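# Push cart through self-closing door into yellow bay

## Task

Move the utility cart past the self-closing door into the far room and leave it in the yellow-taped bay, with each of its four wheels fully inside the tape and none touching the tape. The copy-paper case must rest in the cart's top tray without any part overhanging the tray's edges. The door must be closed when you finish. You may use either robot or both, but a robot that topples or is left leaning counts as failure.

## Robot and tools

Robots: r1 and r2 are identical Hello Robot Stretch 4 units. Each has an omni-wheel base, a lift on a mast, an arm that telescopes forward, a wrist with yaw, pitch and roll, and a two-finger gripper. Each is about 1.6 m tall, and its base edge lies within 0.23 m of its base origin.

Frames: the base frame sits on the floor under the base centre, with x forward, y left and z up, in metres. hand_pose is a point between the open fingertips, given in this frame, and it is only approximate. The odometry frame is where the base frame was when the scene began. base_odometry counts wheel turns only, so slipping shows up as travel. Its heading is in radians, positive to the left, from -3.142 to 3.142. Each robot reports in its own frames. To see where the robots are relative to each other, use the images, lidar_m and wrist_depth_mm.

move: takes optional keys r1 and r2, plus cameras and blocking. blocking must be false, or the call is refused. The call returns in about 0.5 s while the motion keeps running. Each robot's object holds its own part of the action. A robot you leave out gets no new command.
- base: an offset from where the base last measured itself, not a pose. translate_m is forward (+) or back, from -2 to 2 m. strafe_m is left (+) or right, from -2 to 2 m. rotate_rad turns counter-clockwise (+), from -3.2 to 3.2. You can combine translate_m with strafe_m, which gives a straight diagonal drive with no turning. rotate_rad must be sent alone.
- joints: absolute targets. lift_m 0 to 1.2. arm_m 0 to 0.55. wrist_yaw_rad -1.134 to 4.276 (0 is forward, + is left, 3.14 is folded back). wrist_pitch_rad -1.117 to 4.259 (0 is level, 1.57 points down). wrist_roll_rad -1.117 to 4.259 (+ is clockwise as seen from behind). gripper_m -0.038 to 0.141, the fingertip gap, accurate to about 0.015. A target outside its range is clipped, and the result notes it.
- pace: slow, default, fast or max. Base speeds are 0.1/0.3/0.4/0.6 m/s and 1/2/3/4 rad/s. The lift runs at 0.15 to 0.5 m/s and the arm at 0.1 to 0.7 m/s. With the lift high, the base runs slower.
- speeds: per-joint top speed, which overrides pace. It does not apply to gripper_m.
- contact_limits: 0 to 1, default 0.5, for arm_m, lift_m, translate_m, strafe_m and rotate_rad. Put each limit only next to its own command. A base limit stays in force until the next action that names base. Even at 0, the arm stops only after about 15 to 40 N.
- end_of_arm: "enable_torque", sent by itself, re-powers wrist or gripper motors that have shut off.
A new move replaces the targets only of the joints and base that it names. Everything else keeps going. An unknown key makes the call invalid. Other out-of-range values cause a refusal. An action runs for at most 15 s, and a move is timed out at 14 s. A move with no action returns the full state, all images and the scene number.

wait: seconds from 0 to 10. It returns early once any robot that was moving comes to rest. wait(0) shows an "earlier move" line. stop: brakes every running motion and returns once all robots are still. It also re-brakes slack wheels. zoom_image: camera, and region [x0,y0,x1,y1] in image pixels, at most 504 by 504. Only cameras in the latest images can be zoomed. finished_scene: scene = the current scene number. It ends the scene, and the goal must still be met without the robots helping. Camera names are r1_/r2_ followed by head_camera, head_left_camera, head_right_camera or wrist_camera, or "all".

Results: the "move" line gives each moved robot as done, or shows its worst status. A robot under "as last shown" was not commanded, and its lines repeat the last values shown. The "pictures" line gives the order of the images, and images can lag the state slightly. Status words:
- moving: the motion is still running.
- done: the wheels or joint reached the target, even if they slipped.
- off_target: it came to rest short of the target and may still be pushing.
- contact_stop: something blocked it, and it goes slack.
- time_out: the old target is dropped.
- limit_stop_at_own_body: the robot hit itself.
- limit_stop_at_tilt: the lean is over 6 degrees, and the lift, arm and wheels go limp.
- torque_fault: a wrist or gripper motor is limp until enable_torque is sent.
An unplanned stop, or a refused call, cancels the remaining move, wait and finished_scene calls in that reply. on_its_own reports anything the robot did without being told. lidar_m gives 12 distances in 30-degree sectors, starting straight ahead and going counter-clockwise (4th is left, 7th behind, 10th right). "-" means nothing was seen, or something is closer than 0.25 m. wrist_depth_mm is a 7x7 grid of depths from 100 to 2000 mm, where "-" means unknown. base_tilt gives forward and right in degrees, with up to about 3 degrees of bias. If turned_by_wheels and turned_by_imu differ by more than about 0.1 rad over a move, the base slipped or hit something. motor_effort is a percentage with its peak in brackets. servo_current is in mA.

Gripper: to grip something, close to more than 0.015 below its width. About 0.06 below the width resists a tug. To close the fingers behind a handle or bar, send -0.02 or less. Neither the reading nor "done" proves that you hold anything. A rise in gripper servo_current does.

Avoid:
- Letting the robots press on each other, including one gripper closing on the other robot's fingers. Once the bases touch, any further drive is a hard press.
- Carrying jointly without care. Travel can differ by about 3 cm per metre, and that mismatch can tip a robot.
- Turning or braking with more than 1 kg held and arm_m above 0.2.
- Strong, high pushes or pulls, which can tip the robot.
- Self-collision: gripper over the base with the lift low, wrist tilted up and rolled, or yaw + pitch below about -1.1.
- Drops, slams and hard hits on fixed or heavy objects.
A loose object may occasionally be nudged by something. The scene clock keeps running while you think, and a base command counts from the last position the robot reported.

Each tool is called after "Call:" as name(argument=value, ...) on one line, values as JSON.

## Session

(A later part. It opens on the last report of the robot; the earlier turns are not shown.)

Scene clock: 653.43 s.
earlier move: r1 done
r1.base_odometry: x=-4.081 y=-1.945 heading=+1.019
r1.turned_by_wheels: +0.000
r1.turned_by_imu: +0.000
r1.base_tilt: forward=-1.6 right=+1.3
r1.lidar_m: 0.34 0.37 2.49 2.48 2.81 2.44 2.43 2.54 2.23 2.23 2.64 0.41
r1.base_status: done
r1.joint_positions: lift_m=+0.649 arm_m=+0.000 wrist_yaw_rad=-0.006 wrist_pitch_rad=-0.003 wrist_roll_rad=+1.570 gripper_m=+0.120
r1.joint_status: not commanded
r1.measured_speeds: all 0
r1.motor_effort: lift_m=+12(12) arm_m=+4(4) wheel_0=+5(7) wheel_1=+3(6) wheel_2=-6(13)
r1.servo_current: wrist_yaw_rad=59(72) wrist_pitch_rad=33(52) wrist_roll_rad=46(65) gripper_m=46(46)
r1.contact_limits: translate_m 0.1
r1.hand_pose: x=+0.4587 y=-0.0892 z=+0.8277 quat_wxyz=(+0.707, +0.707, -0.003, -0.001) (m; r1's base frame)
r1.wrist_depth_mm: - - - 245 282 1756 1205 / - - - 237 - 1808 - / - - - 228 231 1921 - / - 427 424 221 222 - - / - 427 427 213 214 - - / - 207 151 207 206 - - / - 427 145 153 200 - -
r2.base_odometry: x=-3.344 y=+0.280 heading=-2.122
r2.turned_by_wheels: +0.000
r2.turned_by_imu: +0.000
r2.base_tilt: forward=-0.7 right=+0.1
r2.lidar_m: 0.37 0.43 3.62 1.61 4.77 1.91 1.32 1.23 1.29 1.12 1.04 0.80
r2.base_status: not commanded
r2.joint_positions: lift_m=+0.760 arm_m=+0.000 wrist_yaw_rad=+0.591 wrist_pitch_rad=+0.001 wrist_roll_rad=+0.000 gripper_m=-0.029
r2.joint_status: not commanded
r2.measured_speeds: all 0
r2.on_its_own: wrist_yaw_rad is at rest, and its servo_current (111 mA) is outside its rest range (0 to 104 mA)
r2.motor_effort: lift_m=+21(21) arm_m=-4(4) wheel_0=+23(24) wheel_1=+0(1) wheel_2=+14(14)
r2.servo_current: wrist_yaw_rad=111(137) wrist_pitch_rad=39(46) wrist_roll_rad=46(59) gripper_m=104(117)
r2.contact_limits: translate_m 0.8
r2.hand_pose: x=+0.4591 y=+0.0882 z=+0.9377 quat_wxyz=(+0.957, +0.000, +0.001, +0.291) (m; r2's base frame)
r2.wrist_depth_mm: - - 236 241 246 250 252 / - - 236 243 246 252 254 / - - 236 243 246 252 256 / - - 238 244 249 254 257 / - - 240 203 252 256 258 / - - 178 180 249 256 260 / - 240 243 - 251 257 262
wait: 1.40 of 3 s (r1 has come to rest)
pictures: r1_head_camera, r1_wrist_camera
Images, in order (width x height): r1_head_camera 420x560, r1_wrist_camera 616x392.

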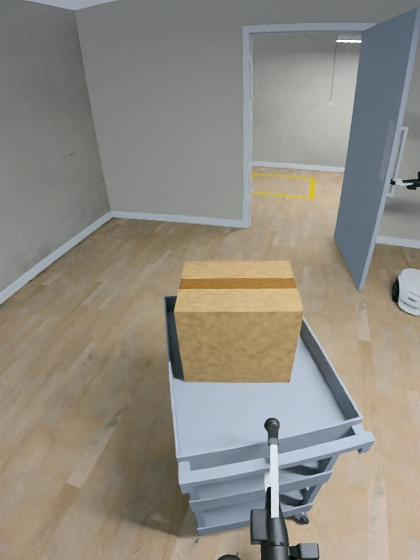

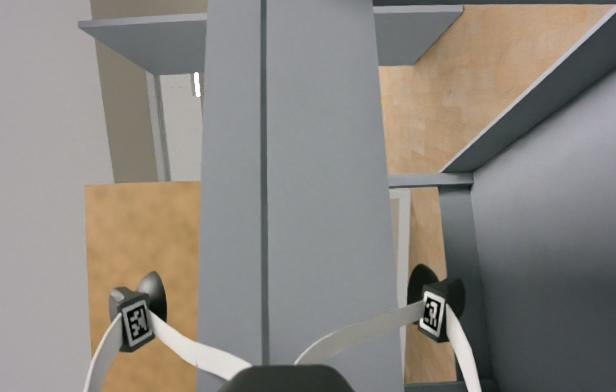

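Call:
move(r1={"base": {"translate_m": -0.06}, "pace": "slow"}, blocking=false)

Call:
wait(seconds=3)

Call:
move(r1={"joints": {"lift_m": 0.668, "gripper_m": 0.141, "wrist_yaw_rad": 0.0, "wrist_pitch_rad": 0.0}, "pace": "slow"}, blocking=false)

Call:
wait(seconds=3)

Call:
wait(seconds=1, cameras=["r1_wrist_camera"])

Scene clock: 697.73 s.
move: r1 moving
r1.base_odometry: x=-4.087 y=-1.955 heading=+1.019
r1.turned_by_wheels: +0.000
r1.turned_by_imu: -0.001
r1.base_tilt: forward=-1.6 right=+1.3
r1.lidar_m: 0.34 0.37 2.51 2.48 2.76 2.42 2.40 2.57 2.24 2.22 2.62 0.43
r1.base_status: translate_m moving
r1.joint_positions: lift_m=+0.649 arm_m=+0.000 wrist_yaw_rad=-0.006 wrist_pitch_rad=-0.003 wrist_roll_rad=+1.570 gripper_m=+0.120
r1.joint_status: not commanded
r1.measured_speeds: translate_m=-0.049 strafe_m=+0.000 rotate_rad=+0.001 lift_m=+0.000 arm_m=+0.000 wrist_yaw_rad=+0.000 wrist_pitch_rad=+0.000 wrist_roll_rad=+0.000
r1.motor_effort: lift_m=+12(12) arm_m=+4(4) wheel_0=-5(6) wheel_1=-4(8) wheel_2=+4(6)
r1.servo_current: wrist_yaw_rad=59(65) wrist_pitch_rad=46(46) wrist_roll_rad=59(59) gripper_m=39(46)
r1.hand_pose: x=+0.4587 y=-0.0892 z=+0.8277 quat_wxyz=(+0.707, +0.707, -0.003, -0.001) (m; r1's base frame)
r1.wrist_depth_mm: - - - 255 285 1756 1205 / - - - 245 - 1808 - / - - - 237 240 - - / - 433 439 230 232 - - / - 433 436 223 222 - - / - 200 433 216 198 196 - / - 436 152 154 210 - -
r2.base_odometry: x=-3.344 y=+0.280 heading=-2.122
r2.turned_by_wheels: +0.000
r2.turned_by_imu: +0.000
r2.base_tilt: forward=-0.6 right=+0.0
r2.lidar_m: 0.41 0.42 3.61 1.61 4.76 1.89 1.33 1.22 1.27 1.11 1.04 0.80
r2.base_status: not commanded
r2.joint_positions: lift_m=+0.760 arm_m=+0.000 wrist_yaw_rad=+0.591 wrist_pitch_rad=+0.001 wrist_roll_rad=+0.000 gripper_m=-0.029
r2.joint_status: not commanded
r2.measured_speeds: all 0
r2.motor_effort: lift_m=+21(21) arm_m=-4(4) wheel_0=+23(23) wheel_1=+0(1) wheel_2=+14(14)
r2.servo_current: wrist_yaw_rad=124(130) wrist_pitch_rad=39(46) wrist_roll_rad=46(52) gripper_m=111(111)
r2.contact_limits: translate_m 0.8
r2.hand_pose: x=+0.4591 y=+0.0882 z=+0.9377 quat_wxyz=(+0.957, +0.000, +0.001, +0.291) (m; r2's base frame)
r2.wrist_depth_mm: - - 235 241 245 250 254 / - - 236 244 247 250 255 / - - 236 244 247 252 256 / - - 238 245 248 255 258 / - - 239 204 250 255 259 / - - 178 180 250 255 260 / - 241 242 - 250 259 263
pictures: none

Scene clock: 699.07 s.
earlier move: r1 done
r1.base_odometry: x=-4.112 y=-1.996 heading=+1.019
r1.turned_by_wheels: +0.000
r1.turned_by_imu: +0.000
r1.base_tilt: forward=-1.6 right=+1.3
r1.lidar_m: 0.38 2.89 2.52 2.49 2.72 2.36 2.37 2.57 2.22 2.21 2.62 0.49
r1.base_status: done
r1.joint_positions: lift_m=+0.648 arm_m=+0.000 wrist_yaw_rad=-0.003 wrist_pitch_rad=+0.000 wrist_roll_rad=+1.570 gripper_m=+0.120
r1.joint_status: not commanded
r1.measured_speeds: all 0
r1.motor_effort: lift_m=+12(12) arm_m=+4(4) wheel_0=-3(7) wheel_1=-3(8) wheel_2=+3(6)
r1.servo_current: wrist_yaw_rad=46(72) wrist_pitch_rad=39(46) wrist_roll_rad=46(65) gripper_m=39(46)
r1.hand_pose: x=+0.4590 y=-0.0882 z=+0.8268 quat_wxyz=(+0.707, +0.707, -0.001, -0.001) (m; r1's base frame)
r1.wrist_depth_mm: - - - - 329 1366 332 / - - - 297 - 1708 - / - - - 287 - 1983 - / - 480 480 - - - - / - 480 480 - - - - / - 477 204 262 197 196 - / - 477 484 147 - - -
r2.base_odometry: x=-3.344 y=+0.280 heading=-2.122
r2.turned_by_wheels: +0.000
r2.turned_by_imu: +0.000
r2.base_tilt: forward=-0.7 right=+0.0
r2.lidar_m: 0.38 0.44 3.58 1.62 4.75 1.88 1.31 1.22 1.26 1.12 1.03 0.80
r2.base_status: not commanded
r2.joint_positions: lift_m=+0.760 arm_m=+0.000 wrist_yaw_rad=+0.591 wrist_pitch_rad=+0.001 wrist_roll_rad=+0.000 gripper_m=-0.029
r2.joint_status: not commanded
r2.measured_speeds: all 0
r2.on_its_own: wrist_yaw_rad is at rest, and its servo_current (137 mA) is outside its rest range (0 to 104 mA)
r2.motor_effort: lift_m=+21(21) arm_m=-4(4) wheel_0=+23(23) wheel_1=+0(1) wheel_2=+14(14)
r2.servo_current: wrist_yaw_rad=137(143) wrist_pitch_rad=39(46) wrist_roll_rad=46(65) gripper_m=104(117)
r2.contact_limits: translate_m 0.8
r2.hand_pose: x=+0.4591 y=+0.0882 z=+0.9377 quat_wxyz=(+0.957, +0.000, +0.001, +0.291) (m; r2's base frame)
r2.wrist_depth_mm: - - 235 241 245 251 253 / - - 236 243 245 251 255 / - - 237 244 247 251 256 / - - 238 245 248 253 257 / - - 240 204 249 255 259 / - - 177 181 250 257 260 / - 240 242 - 250 258 260
wait: 1.33 of 3 s (r1 has come to rest)
pictures: none

Scene clock: 699.57 s.
move: r1 moving
r1.base_odometry: x=-4.112 y=-1.996 heading=+1.019
r1.turned_by_wheels: +0.000
r1.turned_by_imu: +0.000
r1.base_tilt: forward=-1.6 right=+1.2
r1.lidar_m: 0.37 2.89 2.51 2.49 2.72 2.35 2.38 2.58 2.21 2.21 2.58 0.47
r1.base_status: not commanded
r1.joint_positions: lift_m=+0.666 arm_m=+0.000 wrist_yaw_rad=-0.003 wrist_pitch_rad=+0.000 wrist_roll_rad=+1.570 gripper_m=+0.127
r1.joint_status: lift_m moving; wrist_yaw_rad moving; wrist_pitch_rad moving; gripper_m moving
r1.measured_speeds: translate_m=+0.000 strafe_m=+0.000 rotate_rad=+0.000 lift_m=+0.029 arm_m=+0.000 wrist_yaw_rad=+0.000 wrist_pitch_rad=+0.000 wrist_roll_rad=+0.000
r1.motor_effort: lift_m=+23(25) arm_m=+4(4) wheel_0=-3(4) wheel_1=-3(4) wheel_2=+3(3)
r1.servo_current: wrist_yaw_rad=59(59) wrist_pitch_rad=39(78) wrist_roll_rad=65(65) gripper_m=46(52)
r1.hand_pose: x=+0.4590 y=-0.0882 z=+0.8441 quat_wxyz=(+0.707, +0.707, -0.001, -0.001) (m; r1's base frame)
r1.wrist_depth_mm: - - - 244 322 1366 332 / - - - - - 1708 - / - - - - - 1808 - / - 480 480 - 278 - - / - 477 488 - 270 - - / - 213 477 260 210 187 - / - 477 477 148 254 - -
r2.base_odometry: x=-3.344 y=+0.280 heading=-2.122
r2.turned_by_wheels: +0.000
r2.turned_by_imu: +0.000
r2.base_tilt: forward=-0.6 right=+0.0
r2.lidar_m: 0.37 0.42 3.60 1.63 4.75 1.89 1.33 1.23 1.30 1.10 1.05 0.82
r2.base_status: not commanded
r2.joint_positions: lift_m=+0.760 arm_m=+0.000 wrist_yaw_rad=+0.591 wrist_pitch_rad=+0.001 wrist_roll_rad=+0.000 gripper_m=-0.029
r2.joint_status: not commanded
r2.measured_speeds: all 0
r2.motor_effort: lift_m=+21(21) arm_m=-3(4) wheel_0=+23(23) wheel_1=+0(1) wheel_2=+14(14)
r2.servo_current: wrist_yaw_rad=124(137) wrist_pitch_rad=46(46) wrist_roll_rad=46(46) gripper_m=104(111)
r2.contact_limits: translate_m 0.8
r2.hand_pose: x=+0.4591 y=+0.0882 z=+0.9377 quat_wxyz=(+0.957, +0.000, +0.001, +0.291) (m; r2's base frame)
r2.wrist_depth_mm: - - 235 241 245 250 254 / - - 236 243 246 251 255 / - - 237 244 248 253 256 / - - 238 244 249 253 257 / - - 239 204 249 254 259 / - - 178 180 250 257 260 / - 241 243 - 251 259 262
pictures: none

Scene clock: 700.67 s.
earlier move: r1 done
r1.base_odometry: x=-4.112 y=-1.996 heading=+1.019
r1.turned_by_wheels: +0.000
r1.turned_by_imu: +0.000
r1.base_tilt: forward=-1.6 right=+1.3
r1.lidar_m: 0.38 2.90 2.49 2.50 2.74 2.35 2.36 2.55 2.22 2.23 2.60 0.46
r1.base_status: not commanded
r1.joint_positions: lift_m=+0.668 arm_m=+0.000 wrist_yaw_rad=-0.003 wrist_pitch_rad=+0.000 wrist_roll_rad=+1.570 gripper_m=+0.141
r1.joint_status: all done
r1.measured_speeds: all 0
r1.motor_effort: lift_m=+24(25) arm_m=+4(4) wheel_0=-3(4) wheel_1=-3(4) wheel_2=+3(3)
r1.servo_current: wrist_yaw_rad=72(78) wrist_pitch_rad=39(78) wrist_roll_rad=52(65) gripper_m=39(59)
r1.hand_pose: x=+0.4590 y=-0.0882 z=+0.8458 quat_wxyz=(+0.707, +0.707, -0.001, -0.001) (m; r1's base frame)
r1.wrist_depth_mm: - - - - 320 1430 334 / - - - - - 1708 - / - - - - - 1863 - / - 480 480 - 279 - - / - 477 484 - 271 - - / - 210 480 258 211 195 - / - 480 484 143 256 778 -
r2.base_odometry: x=-3.344 y=+0.280 heading=-2.122
r2.turned_by_wheels: +0.000
r2.turned_by_imu: +0.000
r2.base_tilt: forward=-0.7 right=+0.0
r2.lidar_m: 0.39 0.43 3.63 1.58 4.76 1.90 1.29 1.24 1.28 1.10 1.04 0.79
r2.base_status: not commanded
r2.joint_positions: lift_m=+0.760 arm_m=+0.000 wrist_yaw_rad=+0.591 wrist_pitch_rad=+0.001 wrist_roll_rad=+0.000 gripper_m=-0.029
r2.joint_status: not commanded
r2.measured_speeds: all 0
r2.on_its_own: wrist_yaw_rad is at rest, and its servo_current (130 mA) is outside its rest range (0 to 104 mA)
r2.motor_effort: lift_m=+21(21) arm_m=-3(4) wheel_0=+23(24) wheel_1=+0(1) wheel_2=+14(14)
r2.servo_current: wrist_yaw_rad=130(137) wrist_pitch_rad=46(46) wrist_roll_rad=52(59) gripper_m=104(111)
r2.contact_limits: translate_m 0.8
r2.hand_pose: x=+0.4591 y=+0.0882 z=+0.9377 quat_wxyz=(+0.957, +0.000, +0.001, +0.291) (m; r2's base frame)
r2.wrist_depth_mm: - - 236 240 245 249 253 / - - 236 243 246 251 255 / - - 237 243 247 252 255 / - - 239 244 249 253 257 / - - 240 204 250 254 259 / - - 178 181 250 256 259 / - 241 243 - 251 258 260
wait: 1.10 of 3 s (r1 has come to rest)
pictures: none

Scene clock: 701.67 s.
r1.base_odometry: x=-4.112 y=-1.996 heading=+1.019
r1.turned_by_wheels: +0.000
r1.turned_by_imu: +0.000
r1.base_tilt: forward=-1.6 right=+1.3
r1.lidar_m: 0.38 2.90 2.51 2.46 2.74 2.34 2.38 2.59 2.22 2.21 2.60 0.49
r1.base_status: not commanded
r1.joint_positions: lift_m=+0.668 arm_m=+0.000 wrist_yaw_rad=-0.003 wrist_pitch_rad=+0.000 wrist_roll_rad=+1.570 gripper_m=+0.141
r1.joint_status: all done
r1.measured_speeds: all 0
r1.motor_effort: lift_m=+24(25) arm_m=+4(4) wheel_0=-3(4) wheel_1=-3(4) wheel_2=+3(3)
r1.servo_current: wrist_yaw_rad=46(78) wrist_pitch_rad=33(78) wrist_roll_rad=59(65) gripper_m=46(59)
r1.hand_pose: x=+0.4590 y=-0.0882 z=+0.8458 quat_wxyz=(+0.707, +0.707, -0.001, -0.001) (m; r1's base frame)
r1.wrist_depth_mm: - - - - 320 1366 332 / - - - - - 1756 - / - - - - - 1808 - / - 480 484 - 282 - - / - 484 480 - 271 - - / - 210 480 258 211 195 - / - 480 480 143 255 788 -
r2.base_odometry: x=-3.344 y=+0.280 heading=-2.122
r2.turned_by_wheels: +0.000
r2.turned_by_imu: +0.000
r2.base_tilt: forward=-0.7 right=+0.0
r2.lidar_m: 0.37 0.41 3.58 1.62 4.73 1.89 1.32 1.23 1.24 1.12 1.02 0.80
r2.base_status: not commanded
r2.joint_positions: lift_m=+0.760 arm_m=+0.000 wrist_yaw_rad=+0.591 wrist_pitch_rad=+0.001 wrist_roll_rad=+0.000 gripper_m=-0.029
r2.joint_status: not commanded
r2.measured_speeds: all 0
r2.on_its_own: wrist_yaw_rad is at rest, and its servo_current (137 mA) is outside its rest range (0 to 104 mA)
r2.motor_effort: lift_m=+21(21) arm_m=-3(4) wheel_0=+23(24) wheel_1=+0(1) wheel_2=+14(14)
r2.servo_current: wrist_yaw_rad=137(137) wrist_pitch_rad=39(46) wrist_roll_rad=46(59) gripper_m=104(111)
r2.contact_limits: translate_m 0.8
r2.hand_pose: x=+0.4591 y=+0.0882 z=+0.9377 quat_wxyz=(+0.957, +0.000, +0.001, +0.291) (m; r2's base frame)
r2.wrist_depth_mm: - - 235 241 246 249 253 / - - 237 243 247 251 254 / - - 237 243 248 252 256 / - - 237 245 248 253 256 / - - 240 204 250 256 259 / - - 177 180 251 256 259 / - 240 242 - 250 258 262
wait: 1.00 s; at rest by 0.27 s
pictures: r1_wrist_camera
Images, in order (width x height): r1_wrist_camera 616x392.

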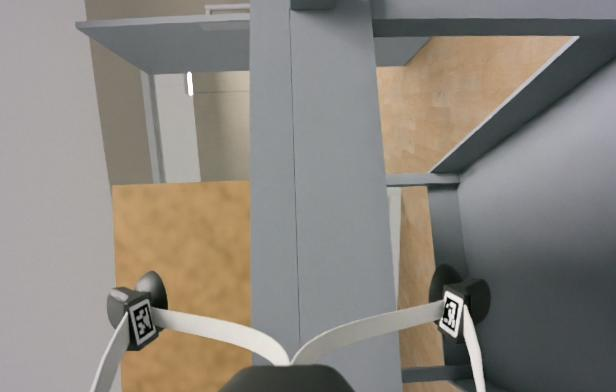

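Call:
move(r1={"base": {"translate_m": 0.095, "strafe_m": 0.035}, "pace": "slow", "contact_limits": {"translate_m": 0.1}}, blocking=false)

Call:
wait(seconds=3, cameras=["r1_wrist_camera","r1_head_camera"])

Call:
zoom_image(camera="r1_head_camera", region=[160, 380, 400, 560])

Scene clock: 713.63 s.
move: r1 moving
r1.base_odometry: x=-4.110 y=-1.983 heading=+1.019
r1.turned_by_wheels: +0.000
r1.turned_by_imu: +0.000
r1.base_tilt: forward=-1.6 right=+1.2
r1.lidar_m: 0.38 2.89 2.52 2.49 2.75 2.38 2.36 2.59 2.22 2.23 2.61 0.45
r1.base_status: translate_m moving; strafe_m moving
r1.joint_positions: lift_m=+0.668 arm_m=+0.000 wrist_yaw_rad=-0.003 wrist_pitch_rad=+0.000 wrist_roll_rad=+1.570 gripper_m=+0.141
r1.joint_status: not commanded
r1.measured_speeds: translate_m=+0.049 strafe_m=+0.017 rotate_rad=-0.002 lift_m=+0.000 arm_m=+0.000 wrist_yaw_rad=+0.000 wrist_pitch_rad=+0.000 wrist_roll_rad=+0.000
r1.motor_effort: lift_m=+24(24) arm_m=+4(4) wheel_0=+2(6) wheel_1=+5(6) wheel_2=-5(6)
r1.servo_current: wrist_yaw_rad=59(72) wrist_pitch_rad=39(52) wrist_roll_rad=52(59) gripper_m=46(46)
r1.contact_limits: translate_m 0.1
r1.hand_pose: x=+0.4590 y=-0.0882 z=+0.8458 quat_wxyz=(+0.707, +0.707, -0.001, -0.001) (m; r1's base frame)
r1.wrist_depth_mm: - - - - 309 1576 1182 / - - - - - 1708 - / - - - - 278 1808 - / - 473 466 262 267 - - / - 466 469 257 257 - - / - 209 469 250 211 194 - / - 466 469 142 244 732 -
r2.base_odometry: x=-3.344 y=+0.280 heading=-2.122
r2.turned_by_wheels: +0.000
r2.turned_by_imu: +0.000
r2.base_tilt: forward=-0.7 right=+0.1
r2.lidar_m: 0.40 0.42 3.61 1.62 4.75 1.91 1.31 1.23 1.27 1.12 1.03 0.82
r2.base_status: not commanded
r2.joint_positions: lift_m=+0.760 arm_m=+0.000 wrist_yaw_rad=+0.591 wrist_pitch_rad=+0.001 wrist_roll_rad=+0.000 gripper_m=-0.029
r2.joint_status: not commanded
r2.measured_speeds: all 0
r2.motor_effort: lift_m=+21(21) arm_m=-3(4) wheel_0=+23(24) wheel_1=+0(0) wheel_2=+14(14)
r2.servo_current: wrist_yaw_rad=117(130) wrist_pitch_rad=46(46) wrist_roll_rad=52(52) gripper_m=111(111)
r2.contact_limits: translate_m 0.8
r2.hand_pose: x=+0.4591 y=+0.0882 z=+0.9377 quat_wxyz=(+0.957, +0.000, +0.001, +0.291) (m; r2's base frame)
r2.wrist_depth_mm: - - 236 241 244 249 252 / - - 236 242 246 251 254 / - - 236 244 247 251 256 / - - 238 244 248 253 257 / - - 240 204 250 255 258 / - - 177 180 249 255 260 / - 241 243 - 251 259 263
pictures: none

Scene clock: 715.37 s.
earlier move: r1 done
r1.base_odometry: x=-4.092 y=-1.897 heading=+1.019
r1.turned_by_wheels: +0.000
r1.turned_by_imu: +0.000
r1.base_tilt: forward=-1.6 right=+1.3
r1.lidar_m: 0.32 2.85 2.45 2.45 2.80 2.46 2.44 2.63 2.28 2.28 2.68 0.40
r1.base_status: done
r1.joint_positions: lift_m=+0.668 arm_m=+0.000 wrist_yaw_rad=-0.003 wrist_pitch_rad=-0.001 wrist_roll_rad=+1.570 gripper_m=+0.141
r1.joint_status: not commanded
r1.measured_speeds: all 0
r1.motor_effort: lift_m=+22(24) arm_m=+4(4) wheel_0=+4(6) wheel_1=+3(8) wheel_2=-5(13)
r1.servo_current: wrist_yaw_rad=52(72) wrist_pitch_rad=33(52) wrist_roll_rad=39(59) gripper_m=46(46)
r1.contact_limits: translate_m 0.1
r1.hand_pose: x=+0.4590 y=-0.0883 z=+0.8462 quat_wxyz=(+0.707, +0.707, -0.001, -0.001) (m; r1's base frame)
r1.wrist_depth_mm: - - - 229 229 1756 1281 / - - - 220 222 1756 - / - - - 215 213 1808 - / - 421 418 210 207 - - / - 421 418 200 202 - - / - 193 418 - 195 193 - / - 421 421 138 190 - -
r2.base_odometry: x=-3.344 y=+0.280 heading=-2.122
r2.turned_by_wheels: +0.000
r2.turned_by_imu: +0.000
r2.base_tilt: forward=-0.7 right=+0.0
r2.lidar_m: 0.38 0.40 3.61 1.63 4.75 1.89 1.31 1.24 1.28 1.10 1.04 0.78
r2.base_status: not commanded
r2.joint_positions: lift_m=+0.760 arm_m=+0.000 wrist_yaw_rad=+0.591 wrist_pitch_rad=+0.001 wrist_roll_rad=+0.000 gripper_m=-0.029
r2.joint_status: not commanded
r2.measured_speeds: all 0
r2.on_its_own: wrist_yaw_rad is at rest, and its servo_current (130 mA) is outside its rest range (0 to 104 mA)
r2.motor_effort: lift_m=+21(21) arm_m=-3(4) wheel_0=+23(24) wheel_1=+0(1) wheel_2=+14(14)
r2.servo_current: wrist_yaw_rad=130(137) wrist_pitch_rad=46(46) wrist_roll_rad=59(59) gripper_m=98(117)
r2.contact_limits: translate_m 0.8
r2.hand_pose: x=+0.4591 y=+0.0882 z=+0.9377 quat_wxyz=(+0.957, +0.000, +0.001, +0.291) (m; r2's base frame)
r2.wrist_depth_mm: - - 234 240 245 248 254 / - - 236 243 247 251 253 / - - 236 244 247 251 256 / - - 237 245 249 254 256 / - - 240 204 252 256 258 / - - 178 180 249 256 260 / - 240 242 - 251 259 263
wait: 1.73 of 3 s (r1 has come to rest)
pictures: r1_head_camera, r1_wrist_camera
Images, in order (width x height): r1_head_camera 420x560, r1_wrist_camera 616x392.

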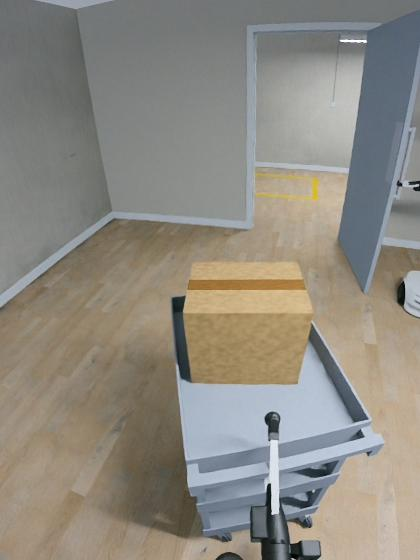

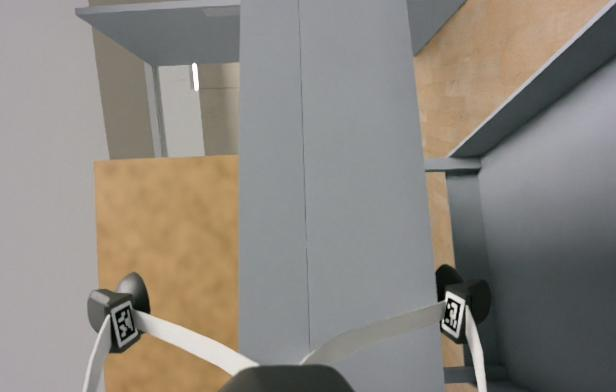

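Scaled by 2.100 from the camera's 420x560 image, which has a finer 600x800 frame.

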